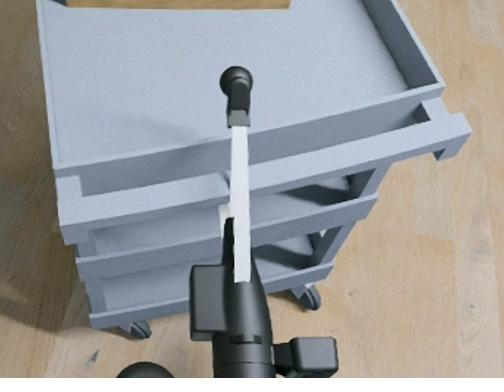

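Call:
move(r1={"joints": {"lift_m": 0.660}, "pace": "slow"}, blocking=false)

Call:
wait(seconds=2)

Call:
move(r1={"joints": {"gripper_m": -0.03}, "pace": "slow"}, blocking=false)

Call:
wait(seconds=3, cameras=["r1_wrist_camera","r1_head_camera"])

Call:
zoom_image(camera="r1_head_camera", region=[160, 380, 400, 560])

Scene clock: 728.00 s.
move: r1 moving
r1.base_odometry: x=-4.092 y=-1.897 heading=+1.019
r1.turned_by_wheels: +0.000
r1.turned_by_imu: +0.000
r1.base_tilt: forward=-1.6 right=+1.3
r1.lidar_m: 0.32 2.84 2.47 2.44 2.81 2.43 2.44 2.64 2.27 2.28 2.67 0.40
r1.base_status: not commanded
r1.joint_positions: lift_m=+0.661 arm_m=+0.000 wrist_yaw_rad=-0.003 wrist_pitch_rad=-0.006 wrist_roll_rad=+1.570 gripper_m=+0.141
r1.joint_status: lift_m moving
r1.measured_speeds: all 0
r1.motor_effort: lift_m=+9(21) arm_m=+4(4) wheel_0=+4(5) wheel_1=+2(3) wheel_2=-5(5)
r1.servo_current: wrist_yaw_rad=39(72) wrist_pitch_rad=52(52) wrist_roll_rad=46(59) gripper_m=39(46)
r1.contact_limits: translate_m 0.1
r1.hand_pose: x=+0.4590 y=-0.0883 z=+0.8408 quat_wxyz=(+0.707, +0.707, -0.003, +0.001) (m; r1's base frame)
r1.wrist_depth_mm: - - - 229 229 1808 1255 / - - - 222 220 1863 - / - - - 214 215 1863 - / - 421 421 208 207 - - / - 424 418 200 201 - - / - 192 421 195 194 195 - / - 421 156 136 189 - -
r2: as last shown
r2.lidar_m: 0.39 0.42 3.59 1.59 4.76 1.89 1.33 1.24 1.27 1.10 1.04 0.77
r2.on_its_own: wrist_yaw_rad is at rest, and its servo_current (117 mA) is outside its rest range (0 to 104 mA)
r2.motor_effort: lift_m=+21(21) arm_m=-3(4) wheel_0=+23(23) wheel_1=+0(1) wheel_2=+14(14)
r2.servo_current: wrist_yaw_rad=117(137) wrist_pitch_rad=46(46) wrist_roll_rad=46(52) gripper_m=104(111)
r2.contact_limits: translate_m 0.8
r2.wrist_depth_mm: - - 234 241 245 250 254 / - - 236 243 246 250 254 / - - 237 243 247 252 256 / - - 238 246 248 254 257 / - - 241 204 249 255 257 / - - 177 181 249 256 259 / - 240 241 - 251 258 262
pictures: none

Scene clock: 728.20 s.
earlier move: r1 done
r1.base_odometry: x=-4.092 y=-1.897 heading=+1.019
r1.turned_by_wheels: +0.000
r1.turned_by_imu: +0.000
r1.base_tilt: forward=-1.6 right=+1.3
r1.lidar_m: 0.33 2.82 2.46 2.44 2.83 2.44 2.46 2.61 2.26 2.28 2.66 0.41
r1.base_status: not commanded
r1.joint_positions: lift_m=+0.661 arm_m=+0.000 wrist_yaw_rad=-0.003 wrist_pitch_rad=-0.006 wrist_roll_rad=+1.570 gripper_m=+0.141
r1.joint_status: all done
r1.measured_speeds: all 0
r1.motor_effort: lift_m=+7(21) arm_m=+4(4) wheel_0=+4(5) wheel_1=+2(3) wheel_2=-5(5)
r1.servo_current: wrist_yaw_rad=46(72) wrist_pitch_rad=52(52) wrist_roll_rad=59(59) gripper_m=46(46)
r1.contact_limits: translate_m 0.1
r1.hand_pose: x=+0.4590 y=-0.0883 z=+0.8408 quat_wxyz=(+0.707, +0.707, -0.003, +0.001) (m; r1's base frame)
r1.wrist_depth_mm: - - - 229 229 1756 1255 / - - - 221 220 1808 - / - - - 213 213 1808 - / - 424 421 208 208 - - / - 418 421 200 202 - - / - 192 418 195 194 195 - / - 424 157 136 190 - -
r2.base_odometry: x=-3.344 y=+0.280 heading=-2.122
r2.turned_by_wheels: +0.000
r2.turned_by_imu: +0.000
r2.base_tilt: forward=-0.7 right=+0.0
r2.lidar_m: 0.39 0.42 3.61 1.61 4.74 1.93 1.33 1.24 1.27 1.12 1.03 0.78
r2.base_status: not commanded
r2.joint_positions: lift_m=+0.760 arm_m=+0.000 wrist_yaw_rad=+0.591 wrist_pitch_rad=+0.001 wrist_roll_rad=+0.000 gripper_m=-0.029
r2.joint_status: not commanded
r2.measured_speeds: all 0
r2.on_its_own: wrist_yaw_rad is at rest, and its servo_current (130 mA) is outside its rest range (0 to 104 mA)
r2.motor_effort: lift_m=+21(21) arm_m=-4(4) wheel_0=+23(23) wheel_1=-1(1) wheel_2=+14(14)
r2.servo_current: wrist_yaw_rad=130(137) wrist_pitch_rad=39(46) wrist_roll_rad=39(59) gripper_m=111(111)
r2.contact_limits: translate_m 0.8
r2.hand_pose: x=+0.4591 y=+0.0882 z=+0.9377 quat_wxyz=(+0.957, +0.000, +0.001, +0.291) (m; r2's base frame)
r2.wrist_depth_mm: - - 235 241 245 250 253 / - - 236 242 247 250 255 / - - 237 244 246 252 256 / - - 239 245 249 254 257 / - - 238 203 251 255 257 / - - 177 180 250 256 260 / - 242 242 - 251 258 263
wait: 0.20 of 2 s (r1 has come to rest)
pictures: none

Scene clock: 728.70 s.
move: r1 moving
r1.base_odometry: x=-4.092 y=-1.897 heading=+1.019
r1.turned_by_wheels: +0.000
r1.turned_by_imu: +0.000
r1.base_tilt: forward=-1.6 right=+1.3
r1.lidar_m: 0.32 2.84 2.46 2.44 2.78 2.44 2.44 2.63 2.27 2.29 2.67 0.41
r1.base_status: not commanded
r1.joint_positions: lift_m=+0.661 arm_m=+0.000 wrist_yaw_rad=-0.003 wrist_pitch_rad=-0.006 wrist_roll_rad=+1.570 gripper_m=+0.135
r1.joint_status: gripper_m moving
r1.measured_speeds: all 0
r1.motor_effort: lift_m=+7(7) arm_m=+4(4) wheel_0=+4(5) wheel_1=+2(3) wheel_2=-5(5)
r1.servo_current: wrist_yaw_rad=46(65) wrist_pitch_rad=46(59) wrist_roll_rad=46(59) gripper_m=59(72)
r1.contact_limits: translate_m 0.1
r1.hand_pose: x=+0.4590 y=-0.0883 z=+0.8408 quat_wxyz=(+0.707, +0.707, -0.003, +0.001) (m; r1's base frame)
r1.wrist_depth_mm: - - - 230 229 1708 1255 / - - - 221 221 1863 - / - - - 213 214 1756 - / - 421 418 208 207 - - / - 424 418 201 202 - - / - 192 421 194 195 195 - / - 421 157 136 190 - -
r2.base_odometry: x=-3.344 y=+0.280 heading=-2.122
r2.turned_by_wheels: +0.000
r2.turned_by_imu: +0.000
r2.base_tilt: forward=-0.7 right=+0.0
r2.lidar_m: 0.40 0.44 3.62 1.62 4.76 1.90 1.32 1.23 1.27 1.11 1.03 0.77
r2.base_status: not commanded
r2.joint_positions: lift_m=+0.760 arm_m=+0.000 wrist_yaw_rad=+0.591 wrist_pitch_rad=+0.001 wrist_roll_rad=+0.000 gripper_m=-0.029
r2.joint_status: not commanded
r2.measured_speeds: all 0
r2.motor_effort: lift_m=+21(21) arm_m=-4(4) wheel_0=+22(23) wheel_1=+0(0) wheel_2=+14(14)
r2.servo_current: wrist_yaw_rad=117(137) wrist_pitch_rad=33(46) wrist_roll_rad=52(59) gripper_m=104(111)
r2.contact_limits: translate_m 0.8
r2.hand_pose: x=+0.4591 y=+0.0882 z=+0.9377 quat_wxyz=(+0.957, +0.000, +0.001, +0.291) (m; r2's base frame)
r2.wrist_depth_mm: - - 235 241 244 250 253 / - - 236 242 246 251 254 / - - 236 242 247 252 255 / - - 238 245 248 253 257 / - - 239 203 251 255 259 / - - 177 181 251 256 260 / - 241 243 - 251 257 263
pictures: none

Scene clock: 731.70 s.
earlier move: r1 moving
r1.base_odometry: x=-4.092 y=-1.897 heading=+1.019
r1.turned_by_wheels: +0.000
r1.turned_by_imu: +0.000
r1.base_tilt: forward=-1.6 right=+1.3
r1.lidar_m: 0.32 2.84 2.45 2.43 2.83 2.45 2.45 2.63 2.28 2.28 2.64 0.41
r1.base_status: not commanded
r1.joint_positions: lift_m=+0.661 arm_m=+0.000 wrist_yaw_rad=-0.003 wrist_pitch_rad=+0.002 wrist_roll_rad=+1.571 gripper_m=+0.060
r1.joint_status: gripper_m moving
r1.measured_speeds: translate_m=+0.000 strafe_m=+0.000 rotate_rad=+0.000 lift_m=+0.000 arm_m=+0.000 wrist_yaw_rad=+0.000 wrist_pitch_rad=+0.006 wrist_roll_rad=+0.000
r1.motor_effort: lift_m=+11(12) arm_m=+4(4) wheel_0=+0(5) wheel_1=+1(3) wheel_2=-2(5)
r1.servo_current: wrist_yaw_rad=65(72) wrist_pitch_rad=33(59) wrist_roll_rad=52(72) gripper_m=104(150)
r1.contact_limits: translate_m 0.1
r1.hand_pose: x=+0.4591 y=-0.0882 z=+0.8381 quat_wxyz=(+0.707, +0.707, +0.000, -0.002) (m; r1's base frame)
r1.wrist_depth_mm: - - - 220 224 1618 1229 / - - - 213 215 1808 - / - - - 207 209 - - / - 410 410 202 203 - - / - 410 410 196 197 - - / - 410 206 191 191 174 - / - 177 143 186 185 150 -
r2.base_odometry: x=-3.344 y=+0.280 heading=-2.122
r2.turned_by_wheels: +0.000
r2.turned_by_imu: +0.000
r2.base_tilt: forward=-0.7 right=+0.1
r2.lidar_m: 0.36 0.43 3.62 1.61 4.75 1.93 1.31 1.24 1.29 1.13 1.02 0.82
r2.base_status: not commanded
r2.joint_positions: lift_m=+0.760 arm_m=+0.000 wrist_yaw_rad=+0.591 wrist_pitch_rad=+0.001 wrist_roll_rad=+0.000 gripper_m=-0.029
r2.joint_status: not commanded
r2.measured_speeds: all 0
r2.motor_effort: lift_m=+21(21) arm_m=-3(4) wheel_0=+23(23) wheel_1=+0(1) wheel_2=+14(14)
r2.servo_current: wrist_yaw_rad=130(137) wrist_pitch_rad=39(46) wrist_roll_rad=46(59) gripper_m=104(111)
r2.contact_limits: translate_m 0.8
r2.hand_pose: x=+0.4591 y=+0.0882 z=+0.9377 quat_wxyz=(+0.957, +0.000, +0.001, +0.291) (m; r2's base frame)
r2.wrist_depth_mm: - - 234 241 246 249 253 / - - 236 243 246 251 255 / - - 237 243 248 252 256 / - - 238 245 250 253 257 / - - 239 204 250 255 258 / - - 177 181 250 256 260 / - 241 243 - 251 258 262
wait: 3.00 s; no rest
pictures: r1_head_camera, r1_wrist_camera
Images, in order (width x height): r1_head_camera 420x560, r1_wrist_camera 616x392.

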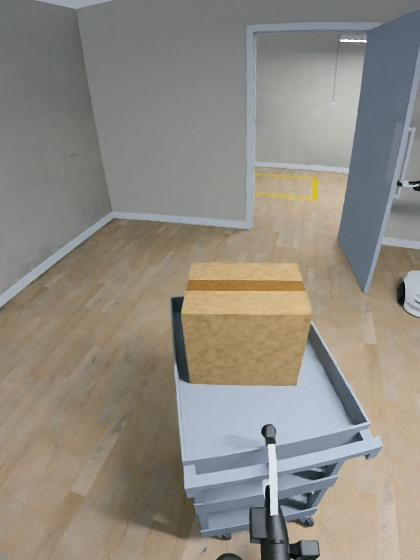

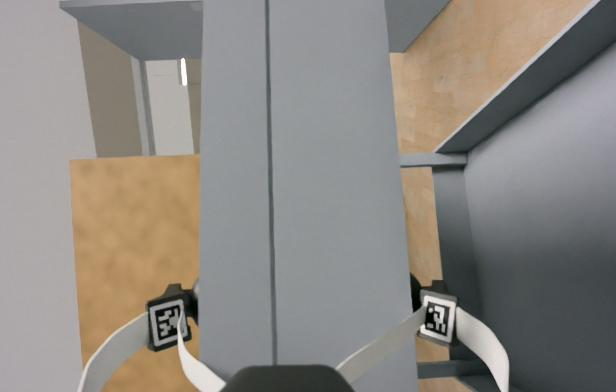

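Scaled by 2.100 from the camera's 420x560 image, which has a finer 600x800 frame.

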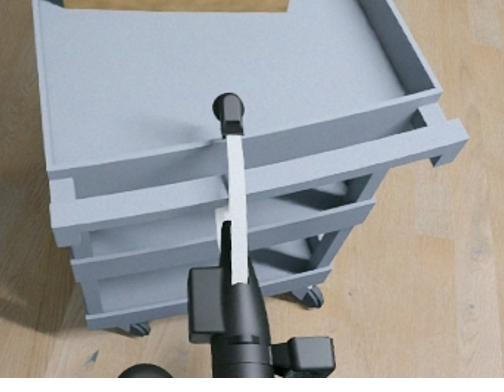

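Call:
wait(seconds=3, cameras=["r1_wrist_camera"])

Scene clock: 734.80 s.
earlier move: r1 done
r1.base_odometry: x=-4.092 y=-1.897 heading=+1.019
r1.turned_by_wheels: +0.000
r1.turned_by_imu: +0.000
r1.base_tilt: forward=-1.6 right=+1.3
r1.lidar_m: 0.33 0.32 2.45 2.43 2.83 2.44 2.43 2.64 2.28 2.27 2.69 0.39
r1.base_status: not commanded
r1.joint_positions: lift_m=+0.660 arm_m=+0.000 wrist_yaw_rad=+0.001 wrist_pitch_rad=+0.006 wrist_roll_rad=+1.571 gripper_m=-0.028
r1.joint_status: all done
r1.measured_speeds: all 0
r1.motor_effort: lift_m=+13(14) arm_m=-4(4) wheel_0=-1(5) wheel_1=+0(3) wheel_2=+1(5)
r1.servo_current: wrist_yaw_rad=52(72) wrist_pitch_rad=52(59) wrist_roll_rad=46(72) gripper_m=130(228)
r1.contact_limits: translate_m 0.1
r1.hand_pose: x=+0.4594 y=-0.0872 z=+0.8369 quat_wxyz=(+0.707, +0.707, +0.002, -0.002) (m; r1's base frame)
r1.wrist_depth_mm: - - - 196 198 1661 1182 / - - - 192 193 1708 - / - - - 187 189 - - / - 392 - 184 185 - - / - 394 121 181 182 - - / - 397 118 178 179 166 - / - 169 116 175 174 156 -
r2.base_odometry: x=-3.344 y=+0.280 heading=-2.122
r2.turned_by_wheels: +0.000
r2.turned_by_imu: +0.000
r2.base_tilt: forward=-0.7 right=+0.0
r2.lidar_m: 0.40 0.41 3.58 1.63 4.75 1.89 1.34 1.23 1.29 1.10 1.05 0.80
r2.base_status: not commanded
r2.joint_positions: lift_m=+0.760 arm_m=+0.000 wrist_yaw_rad=+0.591 wrist_pitch_rad=+0.001 wrist_roll_rad=+0.000 gripper_m=-0.029
r2.joint_status: not commanded
r2.measured_speeds: all 0
r2.on_its_own: wrist_yaw_rad is at rest, and its servo_current (130 mA) is outside its rest range (0 to 104 mA)
r2.motor_effort: lift_m=+21(21) arm_m=-3(4) wheel_0=+23(24) wheel_1=+0(1) wheel_2=+14(14)
r2.servo_current: wrist_yaw_rad=130(143) wrist_pitch_rad=33(46) wrist_roll_rad=33(59) gripper_m=98(117)
r2.contact_limits: translate_m 0.8
r2.hand_pose: x=+0.4591 y=+0.0882 z=+0.9377 quat_wxyz=(+0.957, +0.000, +0.001, +0.291) (m; r2's base frame)
r2.wrist_depth_mm: - - 235 240 245 250 254 / - - 236 243 246 250 253 / - - 238 244 247 253 256 / - - 237 246 249 254 257 / - - 239 204 248 255 259 / - - 178 181 250 256 260 / - 241 242 - 250 259 262
wait: 0.00 of 3 s (r1 has come to rest)
pictures: r1_wrist_camera
Images, in order (width x height): r1_wrist_camera 616x392.

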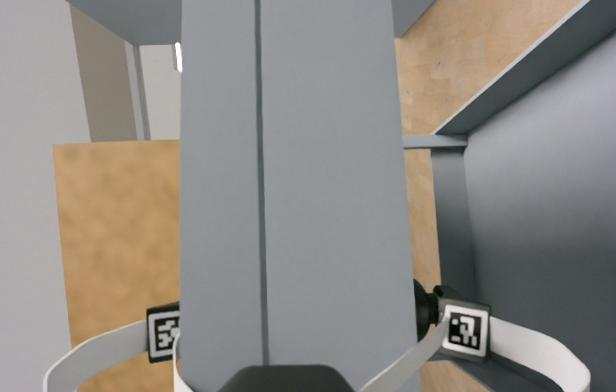

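Call:
move(r1={"base": {"translate_m": 0.199, "strafe_m": 0.301}, "pace": "slow", "contact_limits": {"translate_m": 0.8}}, blocking=false)

Call:
wait(seconds=6, cameras=["r1_wrist_camera","r1_head_camera"])

Scene clock: 770.57 s.
move: r1 moving
r1.base_odometry: x=-4.097 y=-1.885 heading=+1.019
r1.turned_by_wheels: +0.000
r1.turned_by_imu: -0.001
r1.base_tilt: forward=-1.6 right=+1.3
r1.lidar_m: 0.30 0.31 2.45 2.40 2.79 2.44 2.46 2.62 2.29 2.30 2.67 0.39
r1.base_status: translate_m moving; strafe_m moving
r1.joint_positions: lift_m=+0.660 arm_m=+0.000 wrist_yaw_rad=+0.001 wrist_pitch_rad=+0.006 wrist_roll_rad=+1.571 gripper_m=-0.028
r1.joint_status: not commanded
r1.measured_speeds: translate_m=+0.026 strafe_m=+0.041 rotate_rad=-0.007 lift_m=+0.000 arm_m=+0.000 wrist_yaw_rad=-0.008 wrist_pitch_rad=+0.000 wrist_roll_rad=+0.007
r1.motor_effort: lift_m=+14(14) arm_m=+0(4) wheel_0=-5(5) wheel_1=+8(8) wheel_2=-7(7)
r1.servo_current: wrist_yaw_rad=33(59) wrist_pitch_rad=46(52) wrist_roll_rad=39(59) gripper_m=117(130)
r1.contact_limits: translate_m 0.8
r1.hand_pose: x=+0.4593 y=-0.0873 z=+0.8369 quat_wxyz=(+0.707, +0.707, +0.002, -0.002) (m; r1's base frame)
r1.wrist_depth_mm: - - - 203 204 1661 1182 / - - - 198 200 1756 - / - - - 192 193 - - / - 389 - 187 187 - - / - 394 122 182 182 - - / - 397 120 178 180 166 - / - 167 116 174 174 156 -
r2.base_odometry: x=-3.344 y=+0.280 heading=-2.122
r2.turned_by_wheels: +0.000
r2.turned_by_imu: +0.000
r2.base_tilt: forward=-0.7 right=+0.0
r2.lidar_m: 0.40 0.41 3.59 1.62 4.76 1.89 1.33 1.24 1.28 1.13 1.04 0.82
r2.base_status: not commanded
r2.joint_positions: lift_m=+0.760 arm_m=+0.000 wrist_yaw_rad=+0.591 wrist_pitch_rad=+0.001 wrist_roll_rad=+0.000 gripper_m=-0.029
r2.joint_status: not commanded
r2.measured_speeds: all 0
r2.motor_effort: lift_m=+21(21) arm_m=-3(4) wheel_0=+23(23) wheel_1=+0(1) wheel_2=+13(14)
r2.servo_current: wrist_yaw_rad=111(130) wrist_pitch_rad=39(46) wrist_roll_rad=46(52) gripper_m=111(111)
r2.contact_limits: translate_m 0.8
r2.hand_pose: x=+0.4591 y=+0.0882 z=+0.9377 quat_wxyz=(+0.957, +0.000, +0.001, +0.291) (m; r2's base frame)
r2.wrist_depth_mm: - - 235 240 245 249 254 / - - 236 243 245 251 254 / - - 237 244 246 252 257 / - - 238 245 248 254 258 / - - 240 203 250 254 259 / - - 177 180 251 255 262 / - 241 242 - 251 259 263
pictures: none

Scene clock: 774.97 s.
earlier move: r1 done
r1.base_odometry: x=-4.244 y=-1.569 heading=+1.018
r1.turned_by_wheels: -0.001
r1.turned_by_imu: +0.001
r1.base_tilt: forward=-1.6 right=+1.3
r1.lidar_m: 0.35 2.43 2.11 2.10 2.49 2.54 2.56 3.01 2.63 2.62 0.41 0.37
r1.base_status: done
r1.joint_positions: lift_m=+0.660 arm_m=+0.000 wrist_yaw_rad=-0.006 wrist_pitch_rad=+0.006 wrist_roll_rad=+1.568 gripper_m=-0.028
r1.joint_status: not commanded
r1.measured_speeds: all 0
r1.motor_effort: lift_m=+14(14) arm_m=+4(4) wheel_0=-6(10) wheel_1=+2(9) wheel_2=-7(11)
r1.servo_current: wrist_yaw_rad=59(72) wrist_pitch_rad=52(59) wrist_roll_rad=46(72) gripper_m=111(130)
r1.contact_limits: translate_m 0.8
r1.hand_pose: x=+0.4587 y=-0.0891 z=+0.8369 quat_wxyz=(+0.708, +0.706, +0.000, -0.004) (m; r1's base frame)
r1.wrist_depth_mm: - - 102 159 160 - - / 357 353 105 164 164 - - / - 370 107 167 168 - - / - 397 109 171 172 - - / - 421 112 175 177 - - / - 439 115 179 180 161 - / - 157 118 183 183 1464 -
r2.base_odometry: x=-3.344 y=+0.280 heading=-2.122
r2.turned_by_wheels: +0.000
r2.turned_by_imu: +0.001
r2.base_tilt: forward=-0.7 right=+0.0
r2.lidar_m: 0.37 0.42 1.71 1.61 4.75 1.91 1.31 1.21 1.28 1.11 1.05 0.79
r2.base_status: not commanded
r2.joint_positions: lift_m=+0.760 arm_m=+0.000 wrist_yaw_rad=+0.591 wrist_pitch_rad=+0.001 wrist_roll_rad=+0.000 gripper_m=-0.029
r2.joint_status: not commanded
r2.measured_speeds: all 0
r2.on_its_own: wrist_yaw_rad is at rest, and its servo_current (130 mA) is outside its rest range (0 to 104 mA)
r2.motor_effort: lift_m=+21(21) arm_m=-4(4) wheel_0=+22(23) wheel_1=+0(1) wheel_2=+13(14)
r2.servo_current: wrist_yaw_rad=130(143) wrist_pitch_rad=39(46) wrist_roll_rad=46(59) gripper_m=111(117)
r2.contact_limits: translate_m 0.8
r2.hand_pose: x=+0.4591 y=+0.0882 z=+0.9377 quat_wxyz=(+0.957, +0.000, +0.001, +0.291) (m; r2's base frame)
r2.wrist_depth_mm: - - 235 241 244 250 254 / - - 236 242 247 251 256 / - - 237 244 247 252 256 / - - 238 245 249 255 257 / - - 239 204 250 255 259 / - - 177 181 251 256 259 / - 240 243 - 251 258 262
wait: 4.40 of 6 s (r1 has come to rest)
pictures: r1_head_camera, r1_wrist_camera
Images, in order (width x height): r1_head_camera 420x560, r1_wrist_camera 616x392.

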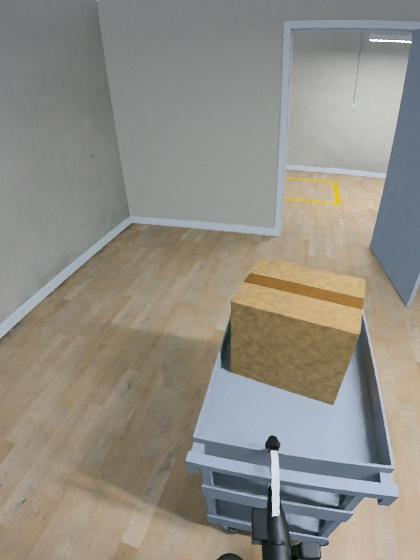

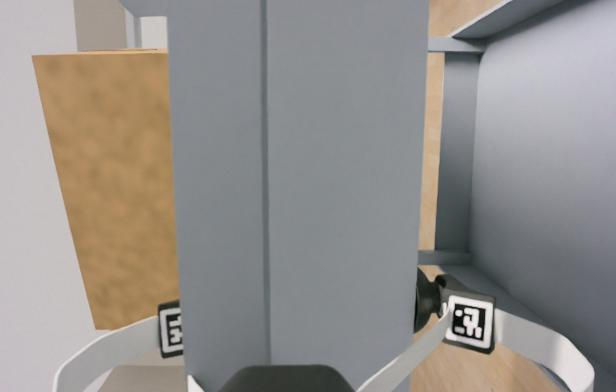

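Call:
move(r1={"base": {"translate_m": 0.295, "strafe_m": 0.081}, "pace": "slow", "contact_limits": {"translate_m": 0.8}}, blocking=false)

Call:
wait(seconds=6, cameras=["r1_wrist_camera","r1_head_camera","r2_head_left_camera"])

Scene clock: 805.50 s.
move: r1 moving
r1.base_odometry: x=-4.240 y=-1.557 heading=+1.018
r1.turned_by_wheels: +0.000
r1.turned_by_imu: -0.001
r1.base_tilt: forward=-1.7 right=+1.3
r1.lidar_m: 0.36 2.43 2.09 2.09 2.47 2.56 2.57 3.02 2.64 2.62 0.42 0.36
r1.base_status: translate_m moving; strafe_m moving
r1.joint_positions: lift_m=+0.660 arm_m=+0.000 wrist_yaw_rad=-0.007 wrist_pitch_rad=+0.006 wrist_roll_rad=+1.568 gripper_m=-0.028
r1.joint_status: not commanded
r1.measured_speeds: translate_m=+0.048 strafe_m=+0.013 rotate_rad=+0.001 lift_m=+0.000 arm_m=+0.000 wrist_yaw_rad=+0.000 wrist_pitch_rad=+0.000 wrist_roll_rad=+0.000
r1.motor_effort: lift_m=+14(14) arm_m=+4(4) wheel_0=+5(6) wheel_1=+4(6) wheel_2=-13(13)
r1.servo_current: wrist_yaw_rad=39(72) wrist_pitch_rad=46(52) wrist_roll_rad=26(65) gripper_m=104(111)
r1.contact_limits: translate_m 0.8
r1.hand_pose: x=+0.4586 y=-0.0895 z=+0.8369 quat_wxyz=(+0.708, +0.706, +0.000, -0.005) (m; r1's base frame)
r1.wrist_depth_mm: - - 102 159 160 - - / 355 351 104 163 163 - - / 377 375 107 167 168 - - / - 392 109 171 172 - - / - 418 112 175 177 - - / - 439 115 179 181 159 - / - 158 118 183 183 1464 -
r2.base_odometry: x=-3.344 y=+0.280 heading=-2.122
r2.turned_by_wheels: +0.000
r2.turned_by_imu: +0.000
r2.base_tilt: forward=-0.7 right=+0.0
r2.lidar_m: 0.40 0.42 1.71 1.60 4.76 1.89 1.32 1.24 1.28 1.11 1.04 0.81
r2.base_status: not commanded
r2.joint_positions: lift_m=+0.760 arm_m=+0.000 wrist_yaw_rad=+0.591 wrist_pitch_rad=+0.001 wrist_roll_rad=+0.000 gripper_m=-0.029
r2.joint_status: not commanded
r2.measured_speeds: all 0
r2.motor_effort: lift_m=+21(21) arm_m=-4(4) wheel_0=+23(23) wheel_1=+0(0) wheel_2=+14(14)
r2.servo_current: wrist_yaw_rad=130(137) wrist_pitch_rad=39(46) wrist_roll_rad=59(59) gripper_m=104(117)
r2.contact_limits: translate_m 0.8
r2.hand_pose: x=+0.4591 y=+0.0882 z=+0.9377 quat_wxyz=(+0.957, +0.000, +0.001, +0.291) (m; r2's base frame)
r2.wrist_depth_mm: - - 235 241 247 249 253 / - - 236 243 246 251 254 / - - 237 243 246 252 256 / - - 239 244 249 253 257 / - - 240 203 250 254 259 / - - 177 180 249 256 260 / - 241 242 - 251 259 260
pictures: none

Scene clock: 809.30 s.
earlier move: r1 done
r1.base_odometry: x=-4.158 y=-1.276 heading=+1.019
r1.turned_by_wheels: +0.001
r1.turned_by_imu: +0.001
r1.base_tilt: forward=-1.5 right=+1.2
r1.lidar_m: 0.37 2.27 1.97 1.97 2.32 2.81 2.82 3.21 2.77 2.79 0.44 0.38
r1.base_status: done
r1.joint_positions: lift_m=+0.660 arm_m=+0.000 wrist_yaw_rad=-0.006 wrist_pitch_rad=+0.006 wrist_roll_rad=+1.568 gripper_m=-0.028
r1.joint_status: not commanded
r1.measured_speeds: all 0
r1.motor_effort: lift_m=+13(14) arm_m=+4(4) wheel_0=+7(9) wheel_1=+2(7) wheel_2=-3(13)
r1.servo_current: wrist_yaw_rad=59(78) wrist_pitch_rad=46(59) wrist_roll_rad=46(65) gripper_m=98(117)
r1.contact_limits: translate_m 0.8
r1.hand_pose: x=+0.4587 y=-0.0891 z=+0.8369 quat_wxyz=(+0.708, +0.706, +0.000, -0.004) (m; r1's base frame)
r1.wrist_depth_mm: - - 105 163 163 - - / 362 355 107 166 167 - - / - 375 109 169 171 - - / - 392 111 173 173 - - / - 413 113 176 177 - - / - 433 115 179 180 162 - / - 157 118 182 147 1397 -
r2.base_odometry: x=-3.344 y=+0.280 heading=-2.122
r2.turned_by_wheels: +0.000
r2.turned_by_imu: +0.001
r2.base_tilt: forward=-0.7 right=+0.0
r2.lidar_m: 0.37 0.44 1.59 1.80 4.76 1.87 1.31 1.24 1.30 1.10 1.03 0.76
r2.base_status: not commanded
r2.joint_positions: lift_m=+0.760 arm_m=+0.000 wrist_yaw_rad=+0.591 wrist_pitch_rad=+0.001 wrist_roll_rad=+0.000 gripper_m=-0.029
r2.joint_status: not commanded
r2.measured_speeds: all 0
r2.on_its_own: wrist_yaw_rad is at rest, and its servo_current (130 mA) is outside its rest range (0 to 104 mA)
r2.motor_effort: lift_m=+21(21) arm_m=-4(4) wheel_0=+23(23) wheel_1=-1(1) wheel_2=+13(14)
r2.servo_current: wrist_yaw_rad=130(143) wrist_pitch_rad=46(46) wrist_roll_rad=46(59) gripper_m=104(117)
r2.contact_limits: translate_m 0.8
r2.hand_pose: x=+0.4591 y=+0.0882 z=+0.9377 quat_wxyz=(+0.957, +0.000, +0.001, +0.291) (m; r2's base frame)
r2.wrist_depth_mm: - - 234 241 245 249 254 / - - 236 243 246 251 255 / - - 236 243 247 252 255 / 1430 - 238 245 249 254 257 / - - 239 204 249 255 258 / 1308 - 178 181 251 256 260 / - 158 243 - 251 258 262
wait: 3.80 of 6 s (r1 has come to rest)
pictures: r1_head_camera, r1_wrist_camera, r2_head_left_camera
Images, in order (width x height): r1_head_camera 420x560, r1_wrist_camera 616x392, r2_head_left_camera 420x672.

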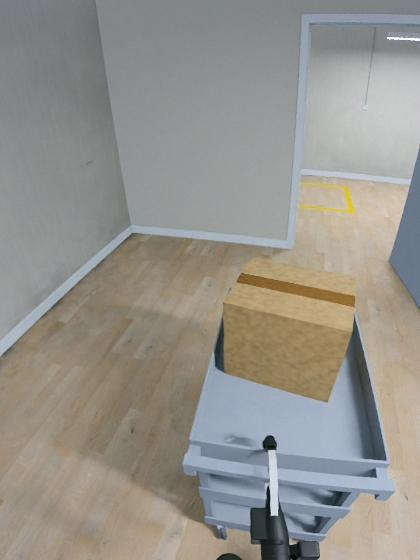

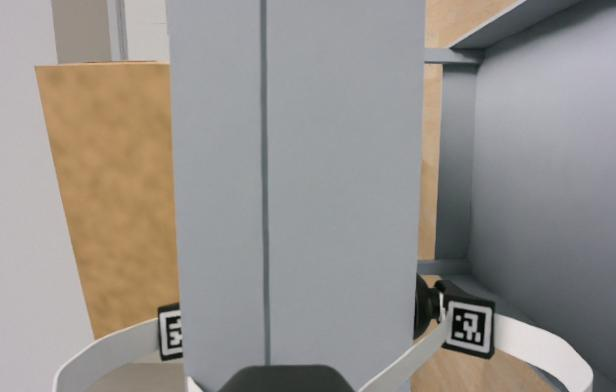

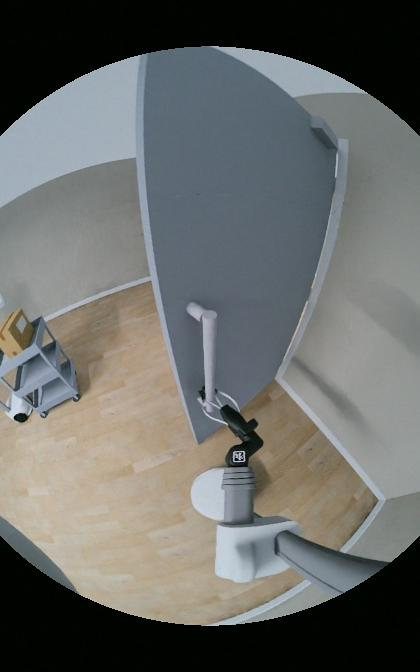

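Call:
move(r1={"base": {"translate_m": 0.451, "strafe_m": -0.257}, "pace": "slow", "contact_limits": {"translate_m": 0.8}}, blocking=false)

Call:
wait(seconds=8, cameras=["r1_wrist_camera","r1_head_camera"])

Scene clock: 838.83 s.
move: r1 moving
r1.base_odometry: x=-4.145 y=-1.269 heading=+1.019
r1.turned_by_wheels: +0.001
r1.turned_by_imu: +0.000
r1.base_tilt: forward=-1.5 right=+1.3
r1.lidar_m: 0.34 2.25 1.95 1.96 2.30 2.82 2.81 3.19 2.78 2.75 0.43 0.37
r1.base_status: translate_m moving; strafe_m moving
r1.joint_positions: lift_m=+0.660 arm_m=+0.000 wrist_yaw_rad=-0.005 wrist_pitch_rad=+0.006 wrist_roll_rad=+1.568 gripper_m=-0.028
r1.joint_status: not commanded
r1.measured_speeds: translate_m=+0.049 strafe_m=-0.028 rotate_rad=+0.001 lift_m=+0.000 arm_m=+0.000 wrist_yaw_rad=+0.017 wrist_pitch_rad=+0.000 wrist_roll_rad=+0.000
r1.motor_effort: lift_m=+13(14) arm_m=+4(4) wheel_0=+12(12) wheel_1=+2(3) wheel_2=-8(11)
r1.servo_current: wrist_yaw_rad=59(72) wrist_pitch_rad=52(52) wrist_roll_rad=33(65) gripper_m=111(111)
r1.contact_limits: translate_m 0.8
r1.hand_pose: x=+0.4588 y=-0.0889 z=+0.8369 quat_wxyz=(+0.708, +0.706, +0.000, -0.004) (m; r1's base frame)
r1.wrist_depth_mm: - - 106 164 164 - - / 359 357 108 167 167 - - / - 373 109 170 171 - - / - 394 111 173 173 - - / - 413 113 176 177 - - / - 433 116 179 180 163 - / - 163 118 181 147 1366 -
r2.base_odometry: x=-3.344 y=+0.280 heading=-2.122
r2.turned_by_wheels: +0.000
r2.turned_by_imu: +0.000
r2.base_tilt: forward=-0.7 right=+0.0
r2.lidar_m: 0.38 0.44 1.60 1.81 4.74 1.90 1.34 1.24 1.30 1.13 1.03 0.81
r2.base_status: not commanded
r2.joint_positions: lift_m=+0.760 arm_m=+0.000 wrist_yaw_rad=+0.591 wrist_pitch_rad=+0.001 wrist_roll_rad=+0.000 gripper_m=-0.029
r2.joint_status: not commanded
r2.measured_speeds: all 0
r2.motor_effort: lift_m=+21(21) arm_m=-4(4) wheel_0=+23(23) wheel_1=+0(1) wheel_2=+14(14)
r2.servo_current: wrist_yaw_rad=124(130) wrist_pitch_rad=33(46) wrist_roll_rad=39(52) gripper_m=104(111)
r2.contact_limits: translate_m 0.8
r2.hand_pose: x=+0.4591 y=+0.0882 z=+0.9377 quat_wxyz=(+0.957, +0.000, +0.001, +0.291) (m; r2's base frame)
r2.wrist_depth_mm: - - 235 241 244 250 254 / - - 236 243 246 250 255 / - - 237 244 247 251 257 / 1430 - 238 244 247 254 257 / - - 240 204 250 255 259 / - - 178 180 250 256 260 / - 158 243 - 250 259 262
pictures: none

Scene clock: 844.67 s.
earlier move: r1 done
r1.base_odometry: x=-3.703 y=-1.026 heading=+1.020
r1.turned_by_wheels: +0.001
r1.turned_by_imu: +0.004
r1.base_tilt: forward=-1.6 right=+1.3
r1.lidar_m: 0.29 0.29 2.08 2.08 2.43 3.32 3.33 3.04 2.67 2.66 1.71 0.43
r1.base_status: done
r1.joint_positions: lift_m=+0.660 arm_m=+0.000 wrist_yaw_rad=+0.008 wrist_pitch_rad=+0.006 wrist_roll_rad=+1.574 gripper_m=-0.028
r1.joint_status: not commanded
r1.measured_speeds: all 0
r1.motor_effort: lift_m=+13(14) arm_m=+4(4) wheel_0=+11(15) wheel_1=+6(8) wheel_2=+1(11)
r1.servo_current: wrist_yaw_rad=65(85) wrist_pitch_rad=46(59) wrist_roll_rad=59(72) gripper_m=104(117)
r1.contact_limits: translate_m 0.8
r1.hand_pose: x=+0.4600 y=-0.0850 z=+0.8369 quat_wxyz=(+0.706, +0.708, +0.005, +0.001) (m; r1's base frame)
r1.wrist_depth_mm: - - - 252 283 297 1098 / - - - 240 - 1661 1205 / - - - 223 227 1756 - / - - - 213 211 1863 - / - 404 404 199 199 - - / - 394 174 189 187 - - / - 160 170 180 180 154 -
r2.base_odometry: x=-3.344 y=+0.280 heading=-2.122
r2.turned_by_wheels: +0.000
r2.turned_by_imu: +0.001
r2.base_tilt: forward=-0.7 right=+0.0
r2.lidar_m: 0.39 0.44 1.50 1.80 4.76 1.88 1.30 1.23 1.28 1.13 1.04 0.82
r2.base_status: not commanded
r2.joint_positions: lift_m=+0.760 arm_m=+0.000 wrist_yaw_rad=+0.591 wrist_pitch_rad=+0.001 wrist_roll_rad=+0.000 gripper_m=-0.029
r2.joint_status: not commanded
r2.measured_speeds: all 0
r2.on_its_own: wrist_yaw_rad is at rest, and its servo_current (124 mA) is outside its rest range (0 to 104 mA)
r2.motor_effort: lift_m=+21(21) arm_m=-4(4) wheel_0=+23(23) wheel_1=+0(1) wheel_2=+14(14)
r2.servo_current: wrist_yaw_rad=124(137) wrist_pitch_rad=39(46) wrist_roll_rad=52(59) gripper_m=104(117)
r2.contact_limits: translate_m 0.8
r2.hand_pose: x=+0.4591 y=+0.0882 z=+0.9377 quat_wxyz=(+0.957, +0.000, +0.001, +0.291) (m; r2's base frame)
r2.wrist_depth_mm: - - 234 240 246 249 254 / - - 236 242 245 250 254 / - - 236 244 247 252 256 / - 1366 238 245 249 255 257 / - - 240 203 251 255 258 / - 164 178 181 250 256 259 / 1808 142 242 - 251 259 262
wait: 5.83 of 8 s (r1 has come to rest)
pictures: r1_head_camera, r1_wrist_camera
Images, in order (width x height): r1_head_camera 420x560, r1_wrist_camera 616x392.

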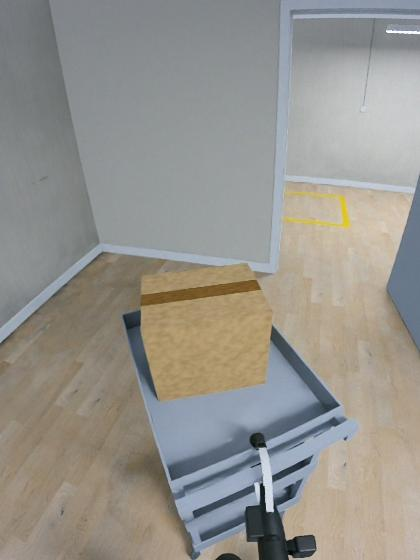

